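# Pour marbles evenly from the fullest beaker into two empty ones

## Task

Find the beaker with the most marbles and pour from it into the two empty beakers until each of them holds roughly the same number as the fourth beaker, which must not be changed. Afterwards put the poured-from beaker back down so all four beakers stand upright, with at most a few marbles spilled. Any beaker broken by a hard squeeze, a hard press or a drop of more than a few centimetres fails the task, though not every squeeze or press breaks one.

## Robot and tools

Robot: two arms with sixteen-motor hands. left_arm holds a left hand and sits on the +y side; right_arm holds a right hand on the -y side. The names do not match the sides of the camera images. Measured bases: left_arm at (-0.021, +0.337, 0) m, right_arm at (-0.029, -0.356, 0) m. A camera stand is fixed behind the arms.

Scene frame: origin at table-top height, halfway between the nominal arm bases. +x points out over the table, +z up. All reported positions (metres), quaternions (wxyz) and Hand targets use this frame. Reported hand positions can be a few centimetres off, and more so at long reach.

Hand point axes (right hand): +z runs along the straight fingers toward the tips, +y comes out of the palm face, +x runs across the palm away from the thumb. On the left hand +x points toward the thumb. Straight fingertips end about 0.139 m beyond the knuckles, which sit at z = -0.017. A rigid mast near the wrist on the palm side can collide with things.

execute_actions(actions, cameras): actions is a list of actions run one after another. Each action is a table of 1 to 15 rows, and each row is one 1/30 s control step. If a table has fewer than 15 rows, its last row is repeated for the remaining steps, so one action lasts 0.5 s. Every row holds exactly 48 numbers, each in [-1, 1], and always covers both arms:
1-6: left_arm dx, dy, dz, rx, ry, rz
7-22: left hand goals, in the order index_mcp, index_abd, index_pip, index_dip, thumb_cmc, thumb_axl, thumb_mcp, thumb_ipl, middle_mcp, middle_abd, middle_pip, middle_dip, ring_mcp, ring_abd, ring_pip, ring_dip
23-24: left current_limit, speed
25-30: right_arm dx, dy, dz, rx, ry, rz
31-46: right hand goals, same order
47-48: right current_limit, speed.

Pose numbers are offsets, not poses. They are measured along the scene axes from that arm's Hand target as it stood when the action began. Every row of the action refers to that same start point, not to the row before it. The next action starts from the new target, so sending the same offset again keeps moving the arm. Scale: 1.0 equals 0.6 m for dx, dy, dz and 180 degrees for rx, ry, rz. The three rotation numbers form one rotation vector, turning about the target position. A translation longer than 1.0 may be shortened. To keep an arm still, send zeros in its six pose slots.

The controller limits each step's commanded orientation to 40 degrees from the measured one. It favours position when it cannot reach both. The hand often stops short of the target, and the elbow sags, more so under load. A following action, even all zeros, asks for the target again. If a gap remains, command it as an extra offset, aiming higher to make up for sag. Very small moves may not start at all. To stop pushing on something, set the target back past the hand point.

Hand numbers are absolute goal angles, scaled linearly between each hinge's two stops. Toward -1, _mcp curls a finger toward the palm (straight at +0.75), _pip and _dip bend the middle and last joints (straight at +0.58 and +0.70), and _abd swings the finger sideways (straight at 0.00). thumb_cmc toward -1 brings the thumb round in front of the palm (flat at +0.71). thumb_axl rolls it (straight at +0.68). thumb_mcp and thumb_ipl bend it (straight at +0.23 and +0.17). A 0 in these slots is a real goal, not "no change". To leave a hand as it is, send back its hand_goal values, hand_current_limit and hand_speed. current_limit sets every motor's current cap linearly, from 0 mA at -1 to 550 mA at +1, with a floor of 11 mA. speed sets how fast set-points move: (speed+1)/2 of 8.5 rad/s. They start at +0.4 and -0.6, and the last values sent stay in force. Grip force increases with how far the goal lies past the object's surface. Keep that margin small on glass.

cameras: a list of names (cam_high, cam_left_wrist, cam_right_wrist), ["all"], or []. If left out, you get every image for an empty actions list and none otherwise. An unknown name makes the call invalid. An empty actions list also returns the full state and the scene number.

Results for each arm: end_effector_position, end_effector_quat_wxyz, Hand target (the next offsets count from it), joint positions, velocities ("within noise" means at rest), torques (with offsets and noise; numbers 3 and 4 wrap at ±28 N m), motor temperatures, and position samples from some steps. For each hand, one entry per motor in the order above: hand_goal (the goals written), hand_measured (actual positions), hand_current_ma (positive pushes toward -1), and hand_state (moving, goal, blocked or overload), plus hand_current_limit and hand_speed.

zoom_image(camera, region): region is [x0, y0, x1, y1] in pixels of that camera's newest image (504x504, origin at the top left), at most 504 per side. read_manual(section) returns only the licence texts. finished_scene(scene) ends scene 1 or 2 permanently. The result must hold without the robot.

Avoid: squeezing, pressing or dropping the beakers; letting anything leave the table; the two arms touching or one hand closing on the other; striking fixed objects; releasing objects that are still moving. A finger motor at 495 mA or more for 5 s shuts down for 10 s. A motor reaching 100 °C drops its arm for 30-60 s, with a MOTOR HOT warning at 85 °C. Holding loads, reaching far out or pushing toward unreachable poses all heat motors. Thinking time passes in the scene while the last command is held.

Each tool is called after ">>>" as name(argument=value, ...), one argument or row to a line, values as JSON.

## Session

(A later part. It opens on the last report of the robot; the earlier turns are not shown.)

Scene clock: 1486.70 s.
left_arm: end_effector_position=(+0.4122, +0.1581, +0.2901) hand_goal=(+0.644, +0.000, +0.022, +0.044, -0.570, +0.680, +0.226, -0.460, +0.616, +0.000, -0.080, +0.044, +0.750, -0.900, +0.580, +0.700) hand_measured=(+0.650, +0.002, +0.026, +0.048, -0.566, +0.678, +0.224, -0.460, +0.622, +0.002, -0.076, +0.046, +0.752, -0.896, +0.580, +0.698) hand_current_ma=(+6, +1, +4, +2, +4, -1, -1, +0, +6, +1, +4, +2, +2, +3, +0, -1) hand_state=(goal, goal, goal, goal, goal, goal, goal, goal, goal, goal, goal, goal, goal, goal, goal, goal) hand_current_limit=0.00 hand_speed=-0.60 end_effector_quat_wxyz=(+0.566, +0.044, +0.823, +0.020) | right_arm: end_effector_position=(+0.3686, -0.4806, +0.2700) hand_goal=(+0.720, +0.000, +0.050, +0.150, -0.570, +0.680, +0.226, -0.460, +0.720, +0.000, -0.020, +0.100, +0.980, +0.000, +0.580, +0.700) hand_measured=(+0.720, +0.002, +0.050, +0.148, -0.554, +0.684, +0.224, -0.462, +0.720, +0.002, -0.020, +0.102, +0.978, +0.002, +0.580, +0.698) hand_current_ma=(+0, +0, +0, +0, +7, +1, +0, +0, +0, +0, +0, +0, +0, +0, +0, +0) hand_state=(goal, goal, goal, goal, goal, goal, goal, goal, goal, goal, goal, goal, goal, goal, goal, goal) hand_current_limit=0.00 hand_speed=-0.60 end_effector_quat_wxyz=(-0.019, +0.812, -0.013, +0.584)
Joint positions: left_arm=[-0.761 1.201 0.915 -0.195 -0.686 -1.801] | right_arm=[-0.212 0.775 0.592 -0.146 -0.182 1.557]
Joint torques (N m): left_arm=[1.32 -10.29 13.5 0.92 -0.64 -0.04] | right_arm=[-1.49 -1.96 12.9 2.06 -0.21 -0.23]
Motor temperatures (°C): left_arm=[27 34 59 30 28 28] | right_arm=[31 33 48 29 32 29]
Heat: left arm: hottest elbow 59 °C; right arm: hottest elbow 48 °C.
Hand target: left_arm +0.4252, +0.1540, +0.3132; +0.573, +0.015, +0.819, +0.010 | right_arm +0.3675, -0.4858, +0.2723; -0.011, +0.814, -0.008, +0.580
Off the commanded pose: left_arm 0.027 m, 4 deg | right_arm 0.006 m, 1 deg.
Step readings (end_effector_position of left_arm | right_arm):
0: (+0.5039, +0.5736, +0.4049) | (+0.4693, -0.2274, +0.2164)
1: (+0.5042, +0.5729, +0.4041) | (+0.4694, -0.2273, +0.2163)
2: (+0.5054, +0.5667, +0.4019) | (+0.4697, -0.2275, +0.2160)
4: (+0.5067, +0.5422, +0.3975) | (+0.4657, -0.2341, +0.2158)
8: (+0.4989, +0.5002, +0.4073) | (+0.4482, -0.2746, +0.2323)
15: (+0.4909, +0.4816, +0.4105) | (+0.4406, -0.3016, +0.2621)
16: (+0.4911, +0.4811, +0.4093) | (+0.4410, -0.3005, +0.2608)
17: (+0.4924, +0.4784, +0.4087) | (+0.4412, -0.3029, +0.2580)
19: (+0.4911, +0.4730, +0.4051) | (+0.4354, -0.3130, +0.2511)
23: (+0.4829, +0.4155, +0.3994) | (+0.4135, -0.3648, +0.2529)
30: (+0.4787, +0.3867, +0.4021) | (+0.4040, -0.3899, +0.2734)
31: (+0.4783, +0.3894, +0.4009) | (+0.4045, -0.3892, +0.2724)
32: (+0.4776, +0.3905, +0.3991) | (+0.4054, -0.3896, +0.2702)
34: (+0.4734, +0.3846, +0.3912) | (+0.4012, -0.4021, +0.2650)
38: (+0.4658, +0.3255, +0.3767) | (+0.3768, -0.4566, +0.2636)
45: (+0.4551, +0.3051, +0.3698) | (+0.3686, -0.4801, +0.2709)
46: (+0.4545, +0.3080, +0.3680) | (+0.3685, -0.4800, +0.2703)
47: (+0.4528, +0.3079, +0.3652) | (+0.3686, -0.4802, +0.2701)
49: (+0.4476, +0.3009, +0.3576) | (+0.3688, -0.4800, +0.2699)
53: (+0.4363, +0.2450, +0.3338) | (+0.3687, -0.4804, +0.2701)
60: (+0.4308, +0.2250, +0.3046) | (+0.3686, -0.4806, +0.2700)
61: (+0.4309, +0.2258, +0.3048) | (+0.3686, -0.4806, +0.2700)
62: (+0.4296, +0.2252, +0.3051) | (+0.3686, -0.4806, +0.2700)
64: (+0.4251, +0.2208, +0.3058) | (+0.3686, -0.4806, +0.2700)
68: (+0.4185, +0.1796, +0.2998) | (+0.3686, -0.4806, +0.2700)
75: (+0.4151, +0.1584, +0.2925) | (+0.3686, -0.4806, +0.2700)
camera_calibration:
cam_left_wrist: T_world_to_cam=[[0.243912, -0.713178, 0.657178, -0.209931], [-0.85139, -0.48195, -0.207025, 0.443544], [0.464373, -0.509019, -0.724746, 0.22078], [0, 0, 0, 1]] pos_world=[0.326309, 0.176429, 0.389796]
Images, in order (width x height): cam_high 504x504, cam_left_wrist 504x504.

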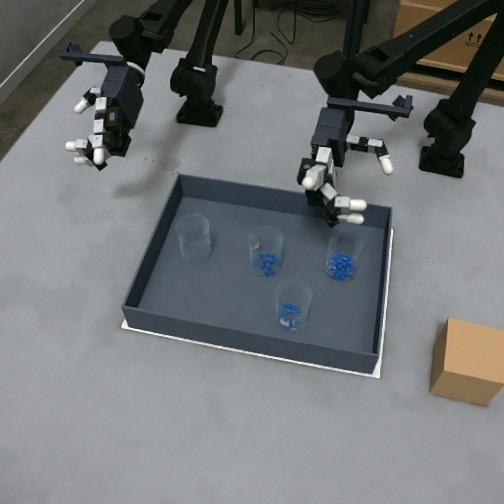

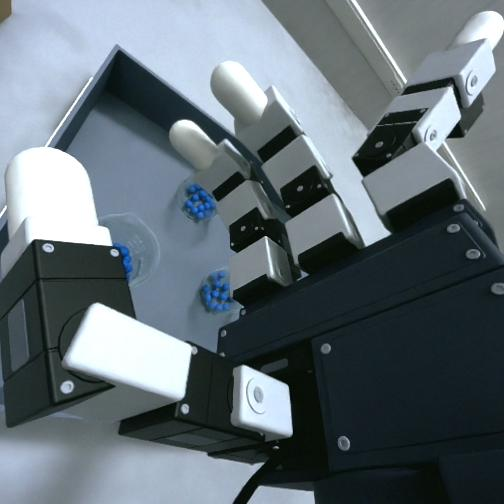

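>>> zoom_image(
  camera="cam_left_wrist",
  region=[160, 160, 240, 240],
)

>>> zoom_image(
  camera="cam_left_wrist",
  region=[0, 130, 214, 344],
)

>>> zoom_image(
  camera="cam_high",
  region=[280, 160, 380, 260],
)

Scaled by 6.300 from the camera's 504x504 image, which has a finer 720x720 frame.

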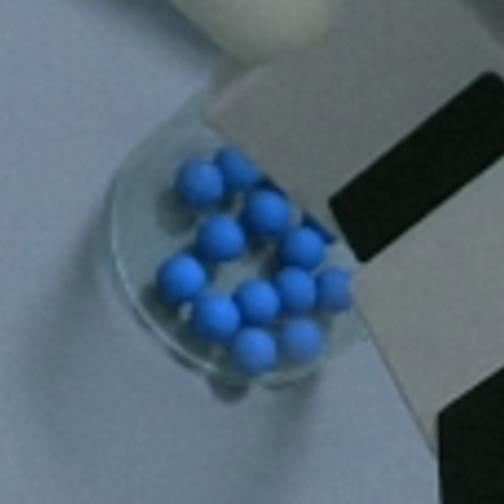

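Scaled by 2.355 from the camera's 504x504 image, which has a finer 720x720 frame.

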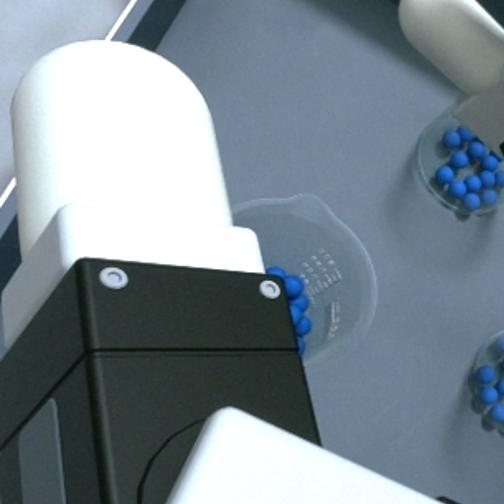

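Scaled by 5.040 from the camera's 504x504 image, which has a finer 720x720 frame.

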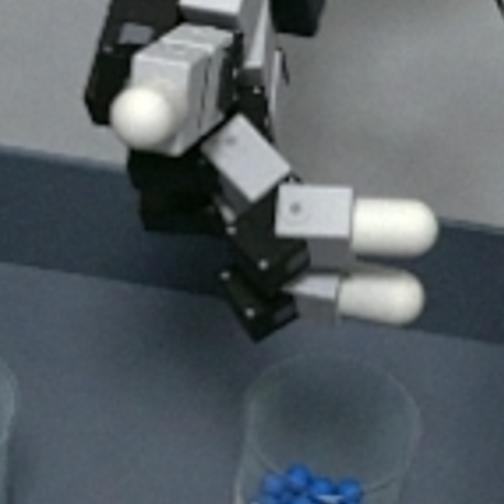

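>>> execute_actions(
  actions=[
    [[0.02,0,-0.13,0,0,0,0.644,0,0.022,0.043,-0.571,0.68,0.225,-0.46,0.616,0,-0.08,0.043,0.75,-0.9,0.58,0.7,0,-0.6,0,0,0,0,0,0,0.72,0,0.05,0.15,-0.571,0.68,0.225,-0.46,0.72,0,-0.02,0.1,0.98,0,0.58,0.7,0,-0.6]],
    [[0,0,-0.07,0,0,0,0.644,0,0.022,0.043,-0.571,0.68,0.225,-0.46,0.616,0,-0.08,0.043,0.75,-0.9,0.58,0.7,0,-0.6,0,0,0,0,0,0,0.72,0,0.05,0.15,-0.571,0.68,0.225,-0.46,0.72,0,-0.02,0.1,0.98,0,0.58,0.7,0,-0.6]],
  ],
  cameras=["cam_high", "cam_left_wrist"],
)

>>> zoom_image(
  camera="cam_left_wrist",
  region=[0, 130, 214, 344],
)

>>> zoom_image(
  camera="cam_high",
  region=[290, 190, 390, 290],
)

Scene clock: 1528.43 s.
left_arm: end_effector_position=(+0.4334, +0.1490, +0.1977) hand_goal=(+0.644, +0.000, +0.022, +0.044, -0.570, +0.680, +0.226, -0.460, +0.616, +0.000, -0.080, +0.044, +0.750, -0.900, +0.580, +0.700) hand_measured=(+0.648, +0.002, +0.026, +0.048, -0.564, +0.678, +0.224, -0.460, +0.620, +0.002, -0.076, +0.046, +0.752, -0.896, +0.580, +0.698) hand_current_ma=(+4, +1, +3, +2, +5, -1, -1, +0, +4, +1, +3, +2, +2, +3, +0, -1) hand_state=(goal, goal, goal, goal, goal, goal, goal, goal, goal, goal, goal, goal, goal, goal, goal, goal) hand_current_limit=0.00 hand_speed=-0.60 end_effector_quat_wxyz=(+0.569, +0.029, +0.821, +0.014) | right_arm: end_effector_position=(+0.3686, -0.4806, +0.2700) hand_goal=(+0.720, +0.000, +0.050, +0.150, -0.570, +0.680, +0.226, -0.460, +0.720, +0.000, -0.020, +0.100, +0.980, +0.000, +0.580, +0.700) hand_measured=(+0.720, +0.002, +0.050, +0.148, -0.554, +0.684, +0.224, -0.462, +0.720, +0.002, -0.020, +0.102, +0.978, +0.002, +0.580, +0.698) hand_current_ma=(+0, +0, +0, +0, +7, +1, +0, +0, +0, +0, +0, +0, +0, +0, +0, +0) hand_state=(goal, goal, goal, goal, goal, goal, goal, goal, goal, goal, goal, goal, goal, goal, goal, goal) hand_current_limit=0.00 hand_speed=-0.60 end_effector_quat_wxyz=(-0.019, +0.812, -0.013, +0.584)
Joint positions: left_arm=[-0.74 1.377 0.805 0.105 -0.675 -1.816] | right_arm=[-0.212 0.775 0.592 -0.146 -0.182 1.557]
Joint torques (N m): left_arm=[1.44 -12.75 7.64 2.25 -0.29 0.02] | right_arm=[-1.38 -2.26 12.93 2.06 -0.2 -0.23]
Motor temperatures (°C): left_arm=[27 34 66 30 29 28] | right_arm=[31 32 52 29 31 29]
Heat: left arm: hottest elbow 66 °C; right arm: hottest elbow 52 °C.
Hand target: left_arm +0.4372, +0.1541, +0.1931; +0.573, +0.015, +0.819, +0.010 | right_arm +0.3675, -0.4858, +0.2723; -0.011, +0.814, -0.008, +0.580
Off the commanded pose: left_arm 0.008 m, 2 deg | right_arm 0.006 m, 1 deg.
Step readings (end_effector_position of left_arm | right_arm):
0: (+0.4122, +0.1581, +0.2901) | (+0.3686, -0.4806, +0.2700)
1: (+0.4123, +0.1583, +0.2901) | (+0.3686, -0.4806, +0.2700)
2: (+0.4130, +0.1575, +0.2898) | (+0.3686, -0.4806, +0.2700)
4: (+0.4186, +0.1539, +0.2872) | (+0.3686, -0.4806, +0.2700)
8: (+0.4282, +0.1500, +0.2659) | (+0.3686, -0.4806, +0.2700)
15: (+0.4314, +0.1508, +0.2353) | (+0.3686, -0.4806, +0.2700)
16: (+0.4319, +0.1505, +0.2357) | (+0.3686, -0.4806, +0.2700)
17: (+0.4324, +0.1500, +0.2358) | (+0.3686, -0.4806, +0.2700)
19: (+0.4334, +0.1490, +0.2340) | (+0.3686, -0.4806, +0.2700)
23: (+0.4327, +0.1496, +0.2169) | (+0.3686, -0.4806, +0.2700)
30: (+0.4325, +0.1498, +0.1965) | (+0.3686, -0.4806, +0.2700)
camera_calibration:
cam_left_wrist: T_world_to_cam=[[0.250886, -0.690704, 0.678221, -0.17143], [-0.841898, -0.50149, -0.199287, 0.435329], [0.477769, -0.520995, -0.707319, 0.131818], [0, 0, 0, 1]] pos_world=[0.346534, 0.168582, 0.29626]
Images, in order (width x height): cam_high 504x504, cam_left_wrist 504x504.

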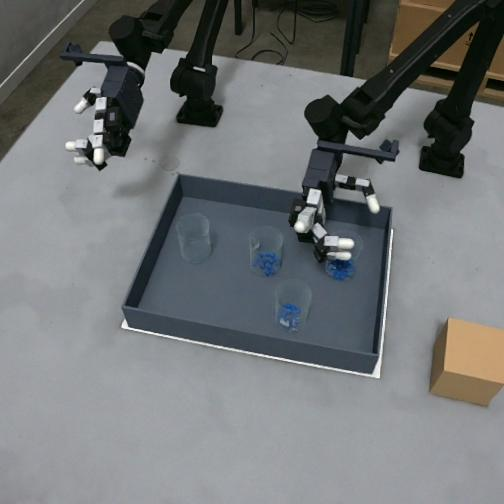

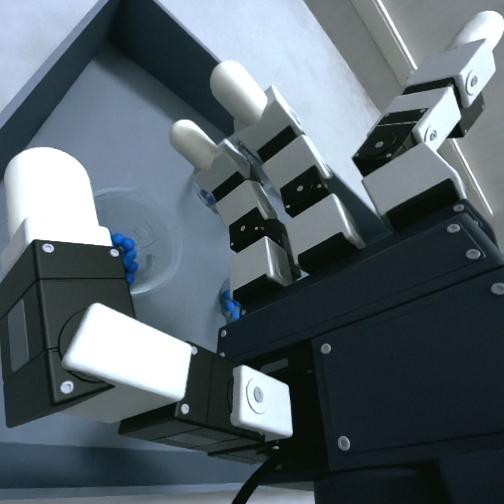

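Scaled by 2.355 from the camera's 504x504 image, which has a finer 720x720 frame.

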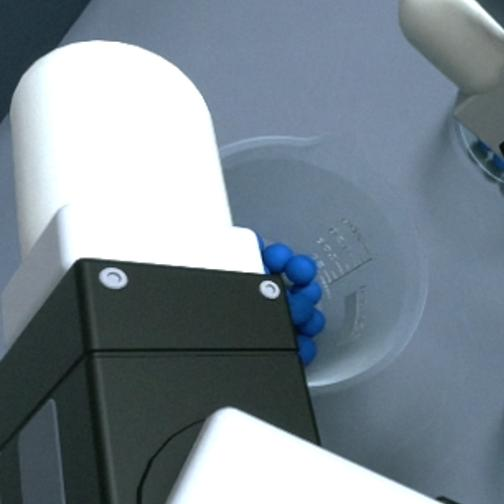

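Scaled by 5.040 from the camera's 504x504 image, which has a finer 720x720 frame.

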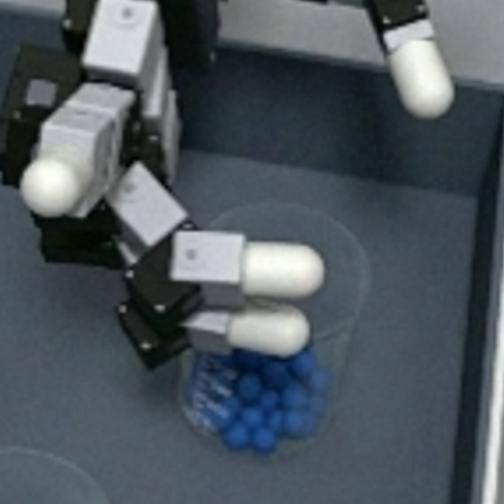

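>>> execute_actions(
  actions=[
    [[0,0.002,-0.067,0,0,0,0.644,0,0.022,0.043,-0.571,0.68,0.225,-0.46,0.616,0,-0.08,0.043,0.75,-0.9,0.58,0.7,0,-0.6,0,0,0,0,0,0,0.72,0,0.05,0.15,-0.571,0.68,0.225,-0.46,0.72,0,-0.02,0.1,0.98,0,0.58,0.7,0,-0.6]],
  ],
  cameras=["cam_high", "cam_left_wrist"],
)

>>> zoom_image(
  camera="cam_left_wrist",
  region=[60, 130, 274, 344],
)

>>> zoom_image(
  camera="cam_high",
  region=[290, 190, 390, 290],
)

Scene clock: 1559.13 s.
left_arm: end_effector_position=(+0.4334, +0.1497, +0.1572) hand_goal=(+0.644, +0.000, +0.022, +0.044, -0.570, +0.680, +0.226, -0.460, +0.616, +0.000, -0.080, +0.044, +0.750, -0.900, +0.580, +0.700) hand_measured=(+0.648, +0.002, +0.026, +0.048, -0.564, +0.678, +0.224, -0.460, +0.620, +0.002, -0.076, +0.046, +0.752, -0.896, +0.580, +0.698) hand_current_ma=(+4, +1, +3, +2, +5, -1, -1, +0, +4, +1, +3, +2, +2, +3, +0, -1) hand_state=(goal, goal, goal, goal, goal, goal, goal, goal, goal, goal, goal, goal, goal, goal, goal, goal) hand_current_limit=0.00 hand_speed=-0.60 end_effector_quat_wxyz=(+0.570, +0.029, +0.821, +0.013) | right_arm: end_effector_position=(+0.3686, -0.4806, +0.2700) hand_goal=(+0.720, +0.000, +0.050, +0.150, -0.570, +0.680, +0.226, -0.460, +0.720, +0.000, -0.020, +0.100, +0.980, +0.000, +0.580, +0.700) hand_measured=(+0.720, +0.002, +0.050, +0.148, -0.554, +0.684, +0.224, -0.462, +0.720, +0.002, -0.020, +0.102, +0.978, +0.002, +0.580, +0.698) hand_current_ma=(+0, +0, +0, +0, +7, +1, +0, +0, +0, +0, +0, +0, +0, +0, +0, +0) hand_state=(goal, goal, goal, goal, goal, goal, goal, goal, goal, goal, goal, goal, goal, goal, goal, goal) hand_current_limit=0.00 hand_speed=-0.60 end_effector_quat_wxyz=(-0.019, +0.812, -0.013, +0.584)
Joint positions: left_arm=[-0.739 1.452 0.751 0.236 -0.674 -1.816] | right_arm=[-0.212 0.775 0.592 -0.146 -0.182 1.557]
Joint torques (N m): left_arm=[1.55 -13.16 7.06 2.25 -0.28 0.03] | right_arm=[-1.38 -2.26 12.92 2.04 -0.2 -0.23]
Motor temperatures (°C): left_arm=[27 34 56 30 29 28] | right_arm=[31 32 52 29 31 29]
Heat: left arm: hottest elbow 56 °C; right arm: hottest elbow 52 °C.
Hand target: left_arm +0.4372, +0.1553, +0.1531; +0.574, +0.015, +0.819, +0.010 | right_arm +0.3675, -0.4858, +0.2723; -0.011, +0.814, -0.008, +0.580
Off the commanded pose: left_arm 0.008 m, 2 deg | right_arm 0.006 m, 1 deg.
Step readings (end_effector_position of left_arm | right_arm):
0: (+0.4334, +0.1490, +0.1977) | (+0.3686, -0.4806, +0.2700)
1: (+0.4334, +0.1490, +0.1977) | (+0.3686, -0.4806, +0.2700)
2: (+0.4337, +0.1487, +0.1973) | (+0.3686, -0.4806, +0.2700)
4: (+0.4345, +0.1480, +0.1942) | (+0.3686, -0.4806, +0.2700)
8: (+0.4331, +0.1492, +0.1744) | (+0.3686, -0.4806, +0.2700)
15: (+0.4325, +0.1504, +0.1558) | (+0.3686, -0.4806, +0.2700)
camera_calibration:
cam_left_wrist: T_world_to_cam=[[0.250938, -0.68999, 0.678929, -0.143661], [-0.841806, -0.501816, -0.198854, 0.427623], [0.477904, -0.521627, -0.706762, 0.103559], [0, 0, 0, 1]] pos_world=[0.346534, 0.169483, 0.255762]
Images, in order (width x height): cam_high 504x504, cam_left_wrist 504x504.

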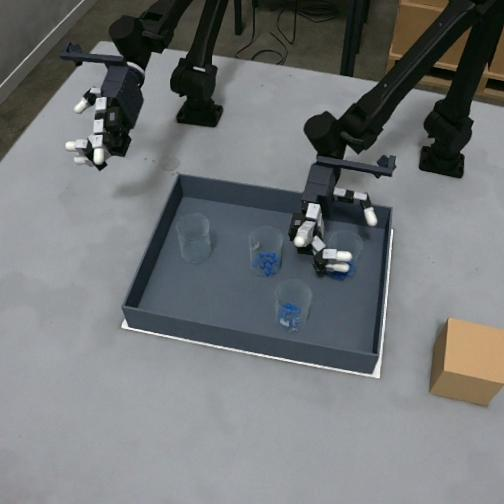

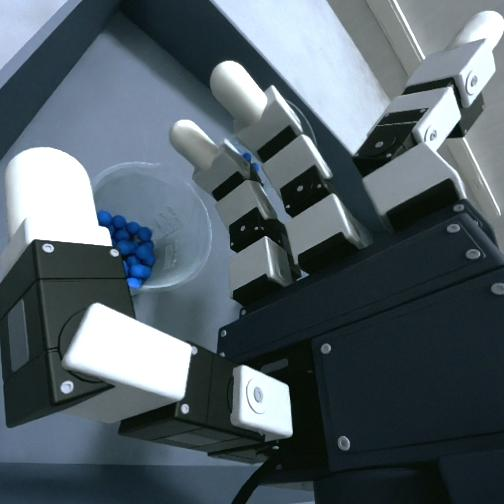

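Scaled by 2.355 from the camera's 504x504 image, which has a finer 720x720 frame.

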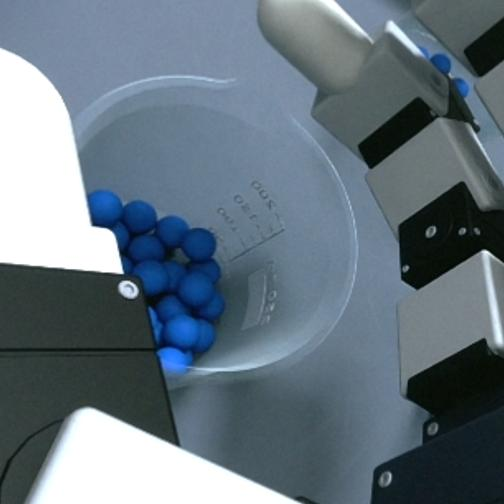

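Scaled by 5.040 from the camera's 504x504 image, which has a finer 720x720 frame.

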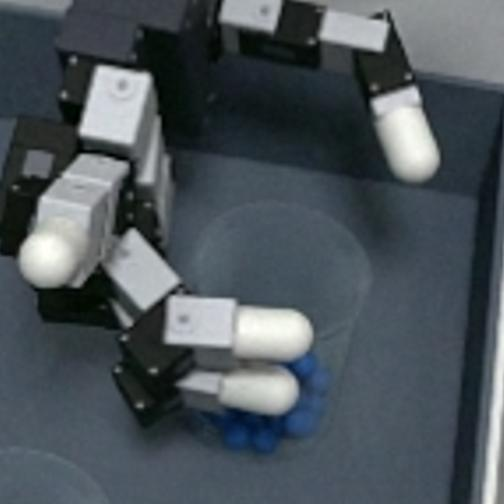

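>>> execute_actions(
  actions=[
    [[0.003,0,-0.05,0,0,0,0.644,0,0.022,0.043,-0.571,0.68,0.225,-0.44,0.616,0,-0.08,0.043,0.75,-0.9,0.58,0.7,0,-0.6,0,0,0,0,0,0,0.72,0,0.05,0.15,-0.571,0.68,0.225,-0.46,0.72,0,-0.02,0.1,0.98,0,0.58,0.7,0,-0.6]],
    [[0,0,-0.03,0,0,0,0.644,0,0.022,0.043,-0.571,0.68,0.225,-0.44,0.616,0,-0.08,0.043,0.75,-0.9,0.58,0.7,0,-0.6,0,0,0,0,0,0,0.72,0,0.05,0.15,-0.571,0.68,0.225,-0.46,0.72,0,-0.02,0.1,0.98,0,0.58,0.7,0,-0.6]],
  ],
  cameras=["cam_high", "cam_left_wrist"],
)

>>> zoom_image(
  camera="cam_left_wrist",
  region=[60, 90, 314, 344],
)

>>> zoom_image(
  camera="cam_high",
  region=[290, 190, 390, 290],
)

Scene clock: 1584.87 s.
left_arm: end_effector_position=(+0.4367, +0.1483, +0.1123) hand_goal=(+0.644, +0.000, +0.022, +0.044, -0.570, +0.680, +0.226, -0.440, +0.616, +0.000, -0.080, +0.044, +0.750, -0.900, +0.580, +0.700) hand_measured=(+0.648, +0.002, +0.026, +0.048, -0.564, +0.678, +0.224, -0.442, +0.620, +0.002, -0.076, +0.046, +0.752, -0.896, +0.580, +0.698) hand_current_ma=(+4, +1, +3, +2, +5, -1, -1, -2, +4, +1, +3, +2, +2, +3, +0, -1) hand_state=(goal, goal, goal, goal, goal, goal, goal, goal, goal, goal, goal, goal, goal, goal, goal, goal) hand_current_limit=0.00 hand_speed=-0.60 end_effector_quat_wxyz=(+0.572, +0.027, +0.820, +0.010) | right_arm: end_effector_position=(+0.3686, -0.4806, +0.2700) hand_goal=(+0.720, +0.000, +0.050, +0.150, -0.570, +0.680, +0.226, -0.460, +0.720, +0.000, -0.020, +0.100, +0.980, +0.000, +0.580, +0.700) hand_measured=(+0.720, +0.002, +0.050, +0.148, -0.554, +0.684, +0.224, -0.462, +0.720, +0.002, -0.020, +0.102, +0.978, +0.002, +0.580, +0.698) hand_current_ma=(+0, +0, +0, +0, +7, +1, +0, +0, +0, +0, +0, +0, +0, +0, +0, +0) hand_state=(goal, goal, goal, goal, goal, goal, goal, goal, goal, goal, goal, goal, goal, goal, goal, goal) hand_current_limit=0.00 hand_speed=-0.60 end_effector_quat_wxyz=(-0.019, +0.812, -0.013, +0.584)
Joint positions: left_arm=[-0.736 1.564 0.712 0.395 -0.671 -1.816] | right_arm=[-0.212 0.775 0.592 -0.146 -0.182 1.557]
Joint torques (N m): left_arm=[1.55 -13.51 6 2.25 -0.27 0.04] | right_arm=[-1.32 -2.37 12.85 2.07 -0.21 -0.23]
Heat: left arm: hottest elbow 53 °C; right arm: hottest elbow 52 °C.
Hand target: left_arm +0.4390, +0.1553, +0.1050; +0.573, +0.015, +0.819, +0.010 | right_arm +0.3675, -0.4858, +0.2723; -0.011, +0.814, -0.008, +0.580
Off the commanded pose: left_arm 0.010 m, 1 deg | right_arm 0.006 m, 1 deg.
Step readings (end_effector_position of left_arm | right_arm):
0: (+0.4334, +0.1497, +0.1572) | (+0.3686, -0.4806, +0.2700)
1: (+0.4334, +0.1497, +0.1572) | (+0.3686, -0.4806, +0.2700)
2: (+0.4338, +0.1494, +0.1570) | (+0.3686, -0.4806, +0.2700)
4: (+0.4355, +0.1483, +0.1554) | (+0.3686, -0.4806, +0.2700)
8: (+0.4363, +0.1476, +0.1419) | (+0.3686, -0.4806, +0.2700)
15: (+0.4351, +0.1495, +0.1274) | (+0.3686, -0.4806, +0.2700)
16: (+0.4354, +0.1492, +0.1278) | (+0.3686, -0.4806, +0.2700)
17: (+0.4360, +0.1490, +0.1284) | (+0.3686, -0.4806, +0.2700)
19: (+0.4374, +0.1477, +0.1281) | (+0.3686, -0.4806, +0.2700)
23: (+0.4379, +0.1472, +0.1211) | (+0.3686, -0.4806, +0.2700)
30: (+0.4363, +0.1487, +0.1117) | (+0.3686, -0.4806, +0.2700)
camera_calibration:
cam_left_wrist: T_world_to_cam=[[0.247145, -0.685001, 0.685341, -0.114724], [-0.840503, -0.503487, -0.200139, 0.420497], [0.482156, -0.526568, -0.70018, 0.0677105], [0, 0, 0, 1]] pos_world=[0.349135, 0.168783, 0.210192]
Images, in order (width x height): cam_high 504x504, cam_left_wrist 504x504.

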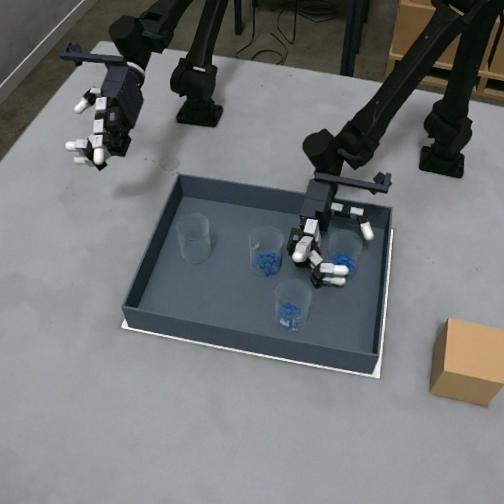

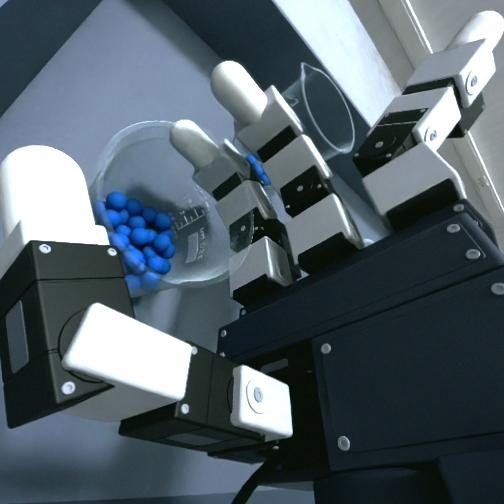

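Scaled by 1.984 from the camera's 504x504 image, which has a finer 720x720 frame.

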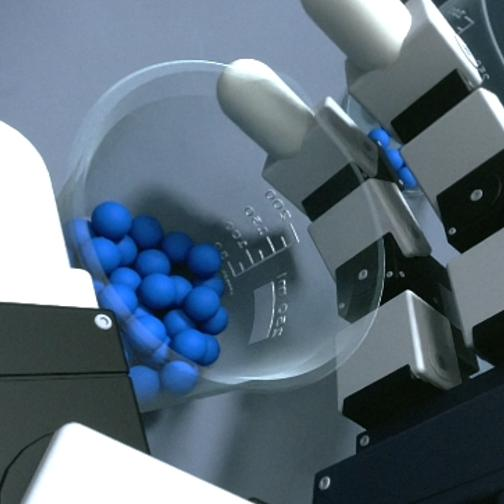

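Scaled by 5.040 from the camera's 504x504 image, which has a finer 720x720 frame.

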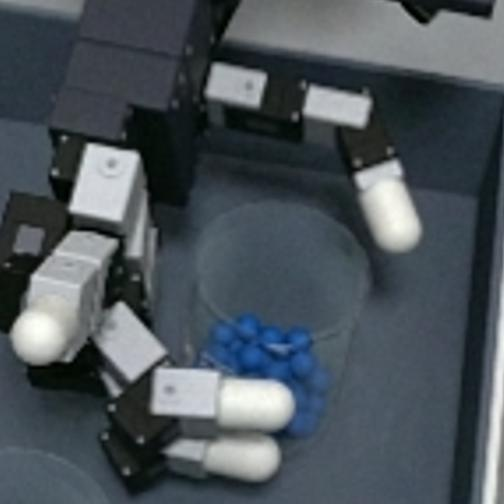

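>>> execute_actions(
  actions=[
    [[-0.008,0,-0.026,0,0,0,0.644,0,0.022,0.043,-0.571,0.68,0.225,-0.44,0.616,0,-0.08,0.043,0.75,-0.9,0.58,0.7,0,-0.6,0,0,0,0,0,0,0.72,0,0.05,0.15,-0.571,0.68,0.225,-0.46,0.72,0,-0.02,0.1,0.98,0,0.58,0.7,0,-0.6]],
    [[0,0,-0.0265,0,0,0,0.644,0,0.022,0.043,-0.571,0.68,0.225,-0.44,0.616,0,-0.08,0.043,0.75,-0.9,0.58,0.7,0,-0.6,0,0,0,0,0,0,0.72,0,0.05,0.15,-0.571,0.68,0.225,-0.46,0.72,0,-0.02,0.1,0.98,0,0.58,0.7,0,-0.6]],
  ],
  cameras=["cam_high", "cam_left_wrist"],
)

>>> zoom_image(
  camera="cam_left_wrist",
  region=[60, 40, 364, 344],
)

>>> zoom_image(
  camera="cam_high",
  region=[290, 200, 390, 300],
)

Scene clock: 1604.23 s.
left_arm: end_effector_position=(+0.4353, +0.1496, +0.0834) hand_goal=(+0.644, +0.000, +0.022, +0.044, -0.570, +0.680, +0.226, -0.440, +0.616, +0.000, -0.080, +0.044, +0.750, -0.900, +0.580, +0.700) hand_measured=(+0.646, +0.000, +0.024, +0.048, -0.564, +0.678, +0.224, -0.442, +0.620, +0.002, -0.076, +0.046, +0.752, -0.896, +0.580, +0.698) hand_current_ma=(+1, +0, +2, +2, +5, -1, -1, -2, +4, +1, +3, +2, +2, +3, +0, -1) hand_state=(goal, goal, goal, goal, goal, goal, goal, goal, goal, goal, goal, goal, goal, goal, goal, goal) hand_current_limit=0.00 hand_speed=-0.60 end_effector_quat_wxyz=(+0.573, +0.026, +0.819, +0.009) | right_arm: end_effector_position=(+0.3686, -0.4806, +0.2700) hand_goal=(+0.720, +0.000, +0.050, +0.150, -0.570, +0.680, +0.226, -0.460, +0.720, +0.000, -0.020, +0.100, +0.980, +0.000, +0.580, +0.700) hand_measured=(+0.720, +0.002, +0.050, +0.148, -0.554, +0.684, +0.224, -0.462, +0.720, +0.002, -0.020, +0.102, +0.978, +0.002, +0.580, +0.698) hand_current_ma=(+0, +0, +0, +0, +7, +1, +0, +0, +0, +0, +0, +0, +0, +0, +0, +0) hand_state=(goal, goal, goal, goal, goal, goal, goal, goal, goal, goal, goal, goal, goal, goal, goal, goal) hand_current_limit=0.00 hand_speed=-0.60 end_effector_quat_wxyz=(-0.019, +0.812, -0.013, +0.584)
Joint positions: left_arm=[-0.736 1.637 0.685 0.5 -0.671 -1.816] | right_arm=[-0.212 0.775 0.592 -0.146 -0.182 1.557]
Joint torques (N m): left_arm=[0.97 -13.45 5.18 2.24 -0.51 0] | right_arm=[-1.2 -2.08 12.94 2.11 -0.2 -0.23]
Motor temperatures (°C): left_arm=[27 34 51 30 29 28] | right_arm=[31 32 52 29 31 29]
Heat: left arm: hottest elbow 51 °C; right arm: hottest elbow 52 °C.
Hand target: left_arm +0.4342, +0.1553, +0.0736; +0.574, +0.015, +0.819, +0.010 | right_arm +0.3675, -0.4858, +0.2723; -0.011, +0.814, -0.008, +0.580
Off the commanded pose: left_arm 0.011 m, 1 deg | right_arm 0.006 m, 1 deg.
Step readings (end_effector_position of left_arm | right_arm):
0: (+0.4367, +0.1483, +0.1123) | (+0.3686, -0.4806, +0.2700)
1: (+0.4367, +0.1483, +0.1123) | (+0.3686, -0.4806, +0.2700)
2: (+0.4368, +0.1482, +0.1123) | (+0.3686, -0.4806, +0.2700)
4: (+0.4370, +0.1481, +0.1111) | (+0.3686, -0.4806, +0.2700)
8: (+0.4354, +0.1495, +0.1033) | (+0.3686, -0.4806, +0.2700)
15: (+0.4340, +0.1508, +0.0963) | (+0.3686, -0.4806, +0.2700)
16: (+0.4341, +0.1507, +0.0963) | (+0.3686, -0.4806, +0.2700)
17: (+0.4344, +0.1504, +0.0966) | (+0.3686, -0.4806, +0.2700)
19: (+0.4357, +0.1492, +0.0957) | (+0.3686, -0.4806, +0.2700)
23: (+0.4362, +0.1488, +0.0881) | (+0.3686, -0.4806, +0.2700)
30: (+0.4353, +0.1496, +0.0834) | (+0.3686, -0.4806, +0.2700)
camera_calibration:
cam_left_wrist: T_world_to_cam=[[0.244932, -0.682952, 0.688175, -0.0932994], [-0.839844, -0.504099, -0.20136, 0.414059], [0.484428, -0.52864, -0.697043, 0.0478115], [0, 0, 0, 1]] pos_world=[0.347436, 0.170283, 0.180908]
Images, in order (width x height): cam_high 504x504, cam_left_wrist 504x504.

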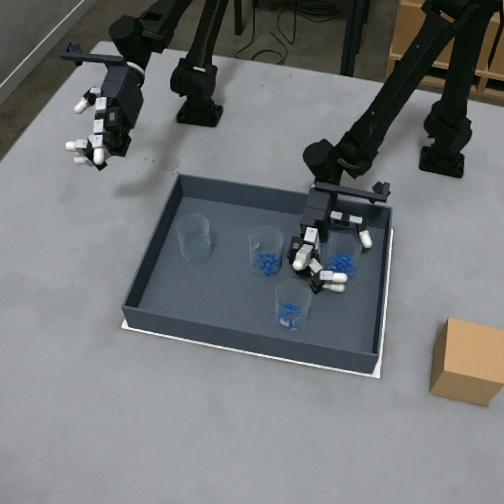

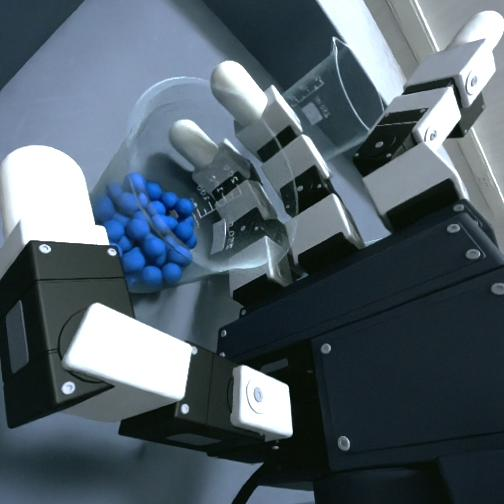

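Scaled by 1.658 from the camera's 504x504 image, which has a finer 720x720 frame.

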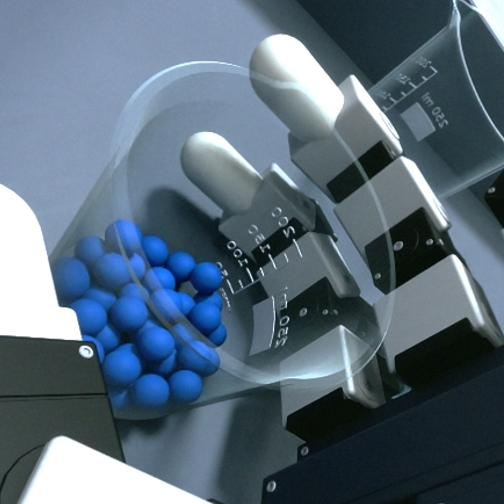

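Scaled by 5.040 from the camera's 504x504 image, which has a finer 720x720 frame.

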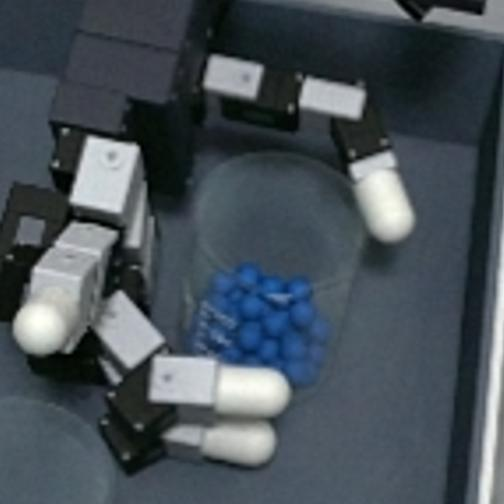

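>>> execute_actions(
  actions=[
    [[0,0,0,0,0,0,0.59,0,-0.18,0.145,-0.571,0.68,0.2,-0.7,0.45,0,-0.226,0.145,0.75,-0.9,0.58,0.7,0,-0.8,0,0,0,0,0,0,0.72,0,0.05,0.15,-0.571,0.68,0.225,-0.46,0.72,0,-0.02,0.1,0.98,0,0.58,0.7,0,-0.6]],
    [[0,0,0,0,0,0,0.53,0,-0.3,0.04,-0.571,0.68,0.16,-0.82,0.34,0,-0.33,0.06,0.75,-0.9,0.58,0.7,0,-0.85,0,0,0,0,0,0,0.72,0,0.05,0.15,-0.571,0.68,0.225,-0.46,0.72,0,-0.02,0.1,0.98,0,0.58,0.7,0,-0.6]],
    [[0,0,0,0,0,0,0.53,0,-0.3,0.04,-0.571,0.68,0.16,-0.82,0.34,0,-0.33,0.06,0.75,-0.9,0.58,0.7,0,-0.85,0,0,0,0,0,0,0.72,0,0.05,0.15,-0.571,0.68,0.225,-0.46,0.72,0,-0.02,0.1,0.98,0,0.58,0.7,0,-0.6]],
  ],
  cameras=["cam_high", "cam_left_wrist"],
)

>>> zoom_image(
  camera="cam_left_wrist",
  region=[60, 40, 364, 344],
)

>>> zoom_image(
  camera="cam_high",
  region=[290, 200, 390, 300],
)

Scene clock: 1620.67 s.
left_arm: end_effector_position=(+0.4345, +0.1528, +0.0829) hand_goal=(+0.530, +0.000, -0.300, +0.040, -0.570, +0.680, +0.160, -0.820, +0.340, +0.000, -0.330, +0.060, +0.750, -0.900, +0.580, +0.700) hand_measured=(+0.556, -0.004, -0.244, +0.068, -0.558, +0.682, +0.224, -0.748, +0.378, +0.002, -0.314, +0.066, +0.752, -0.896, +0.580, +0.698) hand_current_ma=(+50, -2, +132, +53, +15, +2, +229, +275, +88, +1, +23, +7, +1, +3, +0, -1) hand_state=(blocked, goal, blocked, blocked, goal, goal, blocked, blocked, blocked, goal, goal, goal, goal, goal, goal, goal) hand_current_limit=0.00 hand_speed=-0.85 end_effector_quat_wxyz=(+0.573, +0.023, +0.819, +0.014) | right_arm: end_effector_position=(+0.3686, -0.4806, +0.2700) hand_goal=(+0.720, +0.000, +0.050, +0.150, -0.570, +0.680, +0.226, -0.460, +0.720, +0.000, -0.020, +0.100, +0.980, +0.000, +0.580, +0.700) hand_measured=(+0.720, +0.002, +0.050, +0.148, -0.554, +0.684, +0.224, -0.462, +0.720, +0.002, -0.020, +0.102, +0.978, +0.002, +0.580, +0.698) hand_current_ma=(+0, +0, +0, +0, +7, +1, +0, +0, +0, +0, +0, +0, +0, +0, +0, +0) hand_state=(goal, goal, goal, goal, goal, goal, goal, goal, goal, goal, goal, goal, goal, goal, goal, goal) hand_current_limit=0.00 hand_speed=-0.60 end_effector_quat_wxyz=(-0.019, +0.812, -0.013, +0.584)
Joint positions: left_arm=[-0.733 1.638 0.683 0.5 -0.68 -1.816] | right_arm=[-0.212 0.775 0.592 -0.146 -0.182 1.557]
Joint torques (N m): left_arm=[0.85 -13.39 5.3 2.21 -0.23 0.03] | right_arm=[-1.49 -2.32 12.83 2.03 -0.22 -0.22]
Heat: left arm: hottest elbow 50 °C; right arm: hottest elbow 52 °C.
Hand target: left_arm +0.4343, +0.1554, +0.0735; +0.573, +0.015, +0.819, +0.010 | right_arm +0.3675, -0.4858, +0.2723; -0.011, +0.814, -0.008, +0.580
Off the commanded pose: left_arm 0.010 m, 1 deg | right_arm 0.006 m, 1 deg.
Step readings (end_effector_position of left_arm | right_arm):
0: (+0.4353, +0.1496, +0.0834) | (+0.3686, -0.4806, +0.2700)
1: (+0.4353, +0.1496, +0.0834) | (+0.3686, -0.4806, +0.2700)
2: (+0.4353, +0.1496, +0.0834) | (+0.3686, -0.4806, +0.2700)
4: (+0.4353, +0.1496, +0.0832) | (+0.3686, -0.4806, +0.2700)
8: (+0.4351, +0.1501, +0.0834) | (+0.3686, -0.4806, +0.2700)
15: (+0.4350, +0.1521, +0.0840) | (+0.3686, -0.4806, +0.2700)
16: (+0.4351, +0.1523, +0.0838) | (+0.3686, -0.4806, +0.2700)
17: (+0.4350, +0.1524, +0.0836) | (+0.3686, -0.4806, +0.2700)
19: (+0.4345, +0.1528, +0.0831) | (+0.3686, -0.4806, +0.2700)
23: (+0.4345, +0.1528, +0.0829) | (+0.3686, -0.4806, +0.2700)
30: (+0.4345, +0.1528, +0.0829) | (+0.3686, -0.4806, +0.2700)
31: (+0.4345, +0.1528, +0.0829) | (+0.3686, -0.4806, +0.2700)
32: (+0.4345, +0.1528, +0.0829) | (+0.3686, -0.4806, +0.2700)
34: (+0.4345, +0.1528, +0.0829) | (+0.3686, -0.4806, +0.2700)
38: (+0.4345, +0.1528, +0.0829) | (+0.3686, -0.4806, +0.2700)
45: (+0.4345, +0.1528, +0.0829) | (+0.3686, -0.4806, +0.2700)
camera_calibration:
cam_left_wrist: T_world_to_cam=[[0.251816, -0.683825, 0.684815, -0.0931959], [-0.83443, -0.511855, -0.204283, 0.414], [0.49022, -0.519988, -0.699498, 0.0460437], [0, 0, 0, 1]] pos_world=[0.34635, 0.17212, 0.180602]
Images, in order (width x height): cam_high 504x504, cam_left_wrist 504x504.

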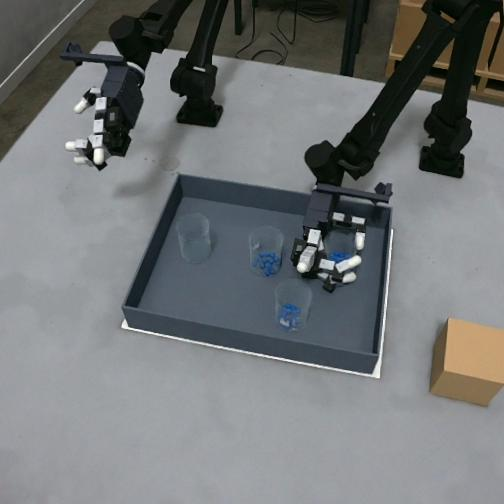

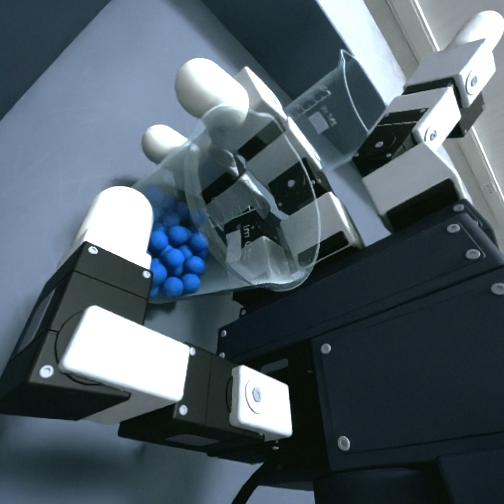

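Scaled by 1.658 from the camera's 504x504 image, which has a finer 720x720 frame.

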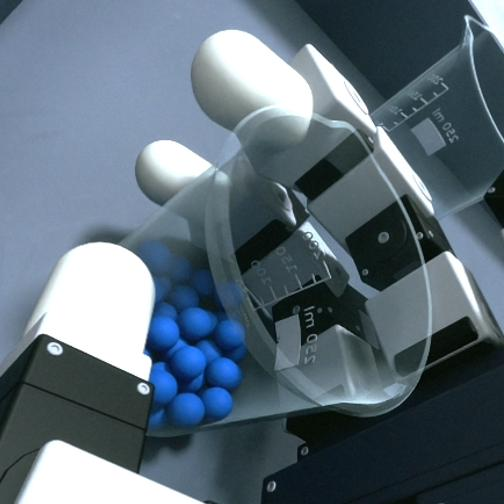

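Scaled by 5.040 from the camera's 504x504 image, which has a finer 720x720 frame.

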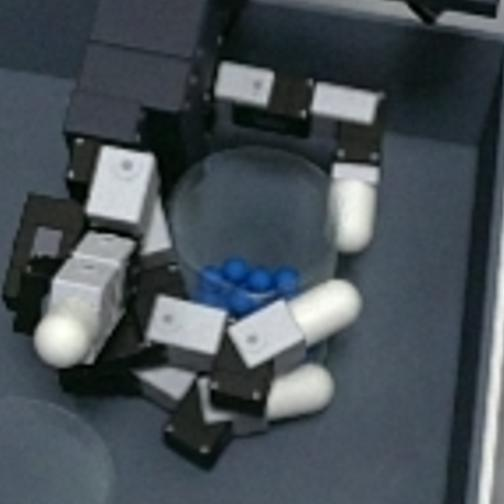

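>>> execute_actions(
  actions=[
    [[0,0,0,0,0,0,0.48,0,-0.35,0,-0.571,0.68,0.15,-0.82,0.29,0,-0.39,0,0.75,-0.9,0.58,0.7,0,-0.85,0,0,0,0,0,0,0.72,0,0.05,0.15,-0.571,0.68,0.225,-0.46,0.72,0,-0.02,0.1,0.98,0,0.58,0.7,0,-0.6]],
    [[0,0,0.06,0,0,0,0.48,0,-0.35,0,-0.571,0.68,0.15,-0.82,0.29,0,-0.39,0,0.75,-0.9,0.58,0.7,0,-0.85,0,0,0,0,0,0,0.72,0,0.05,0.15,-0.571,0.68,0.225,-0.46,0.72,0,-0.02,0.1,0.98,0,0.58,0.7,0,-0.6]],
    [[0,0,0.06,0,0,0,0.48,0,-0.35,0,-0.571,0.68,0.15,-0.82,0.29,0,-0.39,0,0.75,-0.9,0.58,0.7,0,-0.85,0,0,0,0,0,0,0.72,0,0.05,0.15,-0.571,0.68,0.225,-0.46,0.72,0,-0.02,0.1,0.98,0,0.58,0.7,0,-0.6]],
  ],
  cameras=["cam_high", "cam_left_wrist"],
)

>>> zoom_image(
  camera="cam_high",
  region=[270, 180, 390, 300],
)

Scene clock: 1631.77 s.
left_arm: end_effector_position=(+0.4205, +0.1646, +0.1248) hand_goal=(+0.480, +0.000, -0.350, +0.000, -0.570, +0.680, +0.150, -0.820, +0.290, +0.000, -0.390, +0.000, +0.750, -0.900, +0.580, +0.700) hand_measured=(+0.554, -0.012, -0.256, +0.044, -0.556, +0.684, +0.232, -0.758, +0.368, -0.006, -0.318, +0.030, +0.752, -0.896, +0.580, +0.698) hand_current_ma=(+217, -14, +275, +99, +19, +4, +275, +236, +231, -5, +191, +59, +1, +3, +0, -1) hand_state=(blocked, goal, blocked, blocked, goal, goal, blocked, blocked, blocked, goal, blocked, blocked, goal, goal, goal, goal) hand_current_limit=0.00 hand_speed=-0.85 end_effector_quat_wxyz=(+0.557, +0.033, +0.829, +0.024) | right_arm: end_effector_position=(+0.3686, -0.4806, +0.2700) hand_goal=(+0.720, +0.000, +0.050, +0.150, -0.570, +0.680, +0.226, -0.460, +0.720, +0.000, -0.020, +0.100, +0.980, +0.000, +0.580, +0.700) hand_measured=(+0.720, +0.002, +0.050, +0.148, -0.554, +0.684, +0.224, -0.462, +0.720, +0.002, -0.020, +0.102, +0.978, +0.002, +0.580, +0.698) hand_current_ma=(+0, +0, +0, +0, +7, +1, +0, +0, +0, +0, +0, +0, +0, +0, +0, +0) hand_state=(goal, goal, goal, goal, goal, goal, goal, goal, goal, goal, goal, goal, goal, goal, goal, goal) hand_current_limit=0.00 hand_speed=-0.60 end_effector_quat_wxyz=(-0.019, +0.812, -0.013, +0.584)
Joint positions: left_arm=[-0.733 1.48 0.683 0.293 -0.674 -1.819] | right_arm=[-0.212 0.775 0.592 -0.146 -0.182 1.557]
Joint torques (N m): left_arm=[0.79 -14.51 10.06 1.06 -0.45 0.06] | right_arm=[-1.32 -2.43 12.92 2.1 -0.2 -0.24]
Heat: left arm: hottest elbow 49 °C; right arm: hottest elbow 53 °C.
Hand target: left_arm +0.4343, +0.1554, +0.1455; +0.574, +0.015, +0.819, +0.010 | right_arm +0.3675, -0.4858, +0.2723; -0.011, +0.814, -0.008, +0.580
Off the commanded pose: left_arm 0.027 m, 3 deg | right_arm 0.006 m, 1 deg.
Step readings (end_effector_position of left_arm | right_arm):
0: (+0.4345, +0.1528, +0.0829) | (+0.3686, -0.4806, +0.2700)
1: (+0.4345, +0.1528, +0.0829) | (+0.3686, -0.4806, +0.2700)
2: (+0.4345, +0.1528, +0.0829) | (+0.3686, -0.4806, +0.2700)
4: (+0.4346, +0.1527, +0.0830) | (+0.3686, -0.4806, +0.2700)
8: (+0.4346, +0.1527, +0.0830) | (+0.3686, -0.4806, +0.2700)
15: (+0.4346, +0.1527, +0.0830) | (+0.3686, -0.4806, +0.2700)
16: (+0.4346, +0.1527, +0.0830) | (+0.3686, -0.4806, +0.2700)
17: (+0.4346, +0.1527, +0.0831) | (+0.3686, -0.4806, +0.2700)
19: (+0.4335, +0.1532, +0.0840) | (+0.3686, -0.4806, +0.2700)
23: (+0.4307, +0.1557, +0.0908) | (+0.3686, -0.4806, +0.2700)
30: (+0.4297, +0.1566, +0.0991) | (+0.3686, -0.4806, +0.2700)
31: (+0.4294, +0.1568, +0.0987) | (+0.3686, -0.4806, +0.2700)
32: (+0.4286, +0.1576, +0.0986) | (+0.3686, -0.4806, +0.2700)
34: (+0.4260, +0.1597, +0.1006) | (+0.3686, -0.4806, +0.2700)
38: (+0.4228, +0.1626, +0.1152) | (+0.3686, -0.4806, +0.2700)
45: (+0.4210, +0.1643, +0.1254) | (+0.3686, -0.4806, +0.2700)
camera_calibration:
cam_left_wrist: T_world_to_cam=[[0.274508, -0.703685, 0.655342, -0.112858], [-0.8441, -0.502781, -0.186296, 0.417308], [0.460587, -0.502034, -0.731998, 0.10181], [0, 0, 0, 1]] pos_world=[0.336337, 0.18151, 0.226228]
Images, in order (width x height): cam_high 504x504, cam_left_wrist 504x504.

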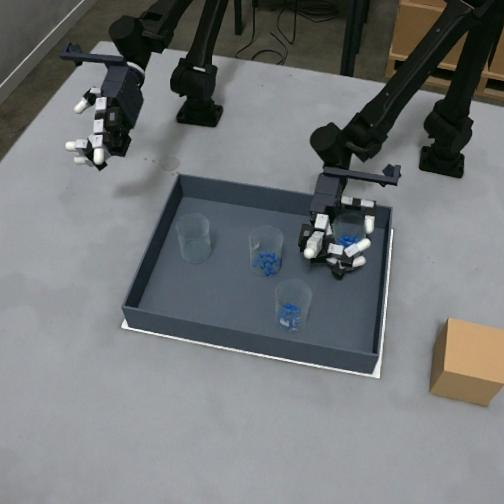

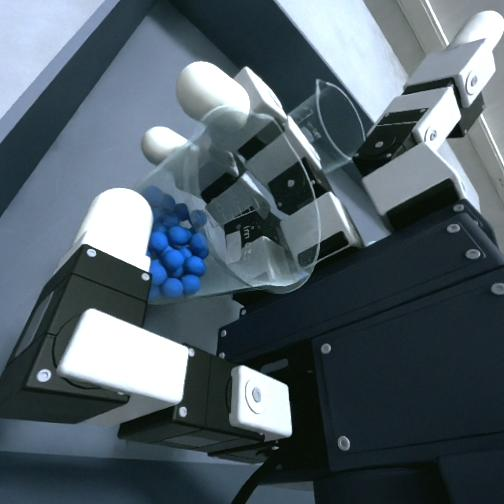

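Scaled by 4.200 from the camera's 504x504 image, which has a finer 720x720 frame.

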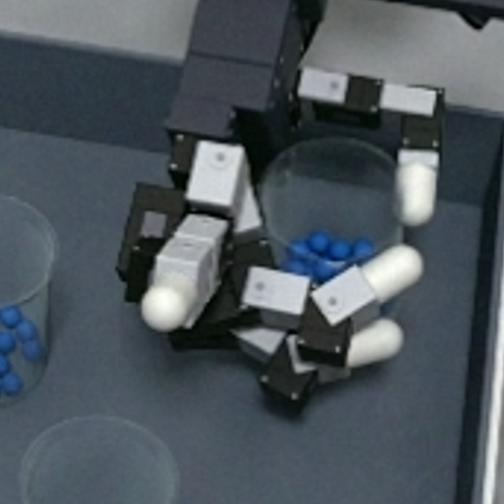

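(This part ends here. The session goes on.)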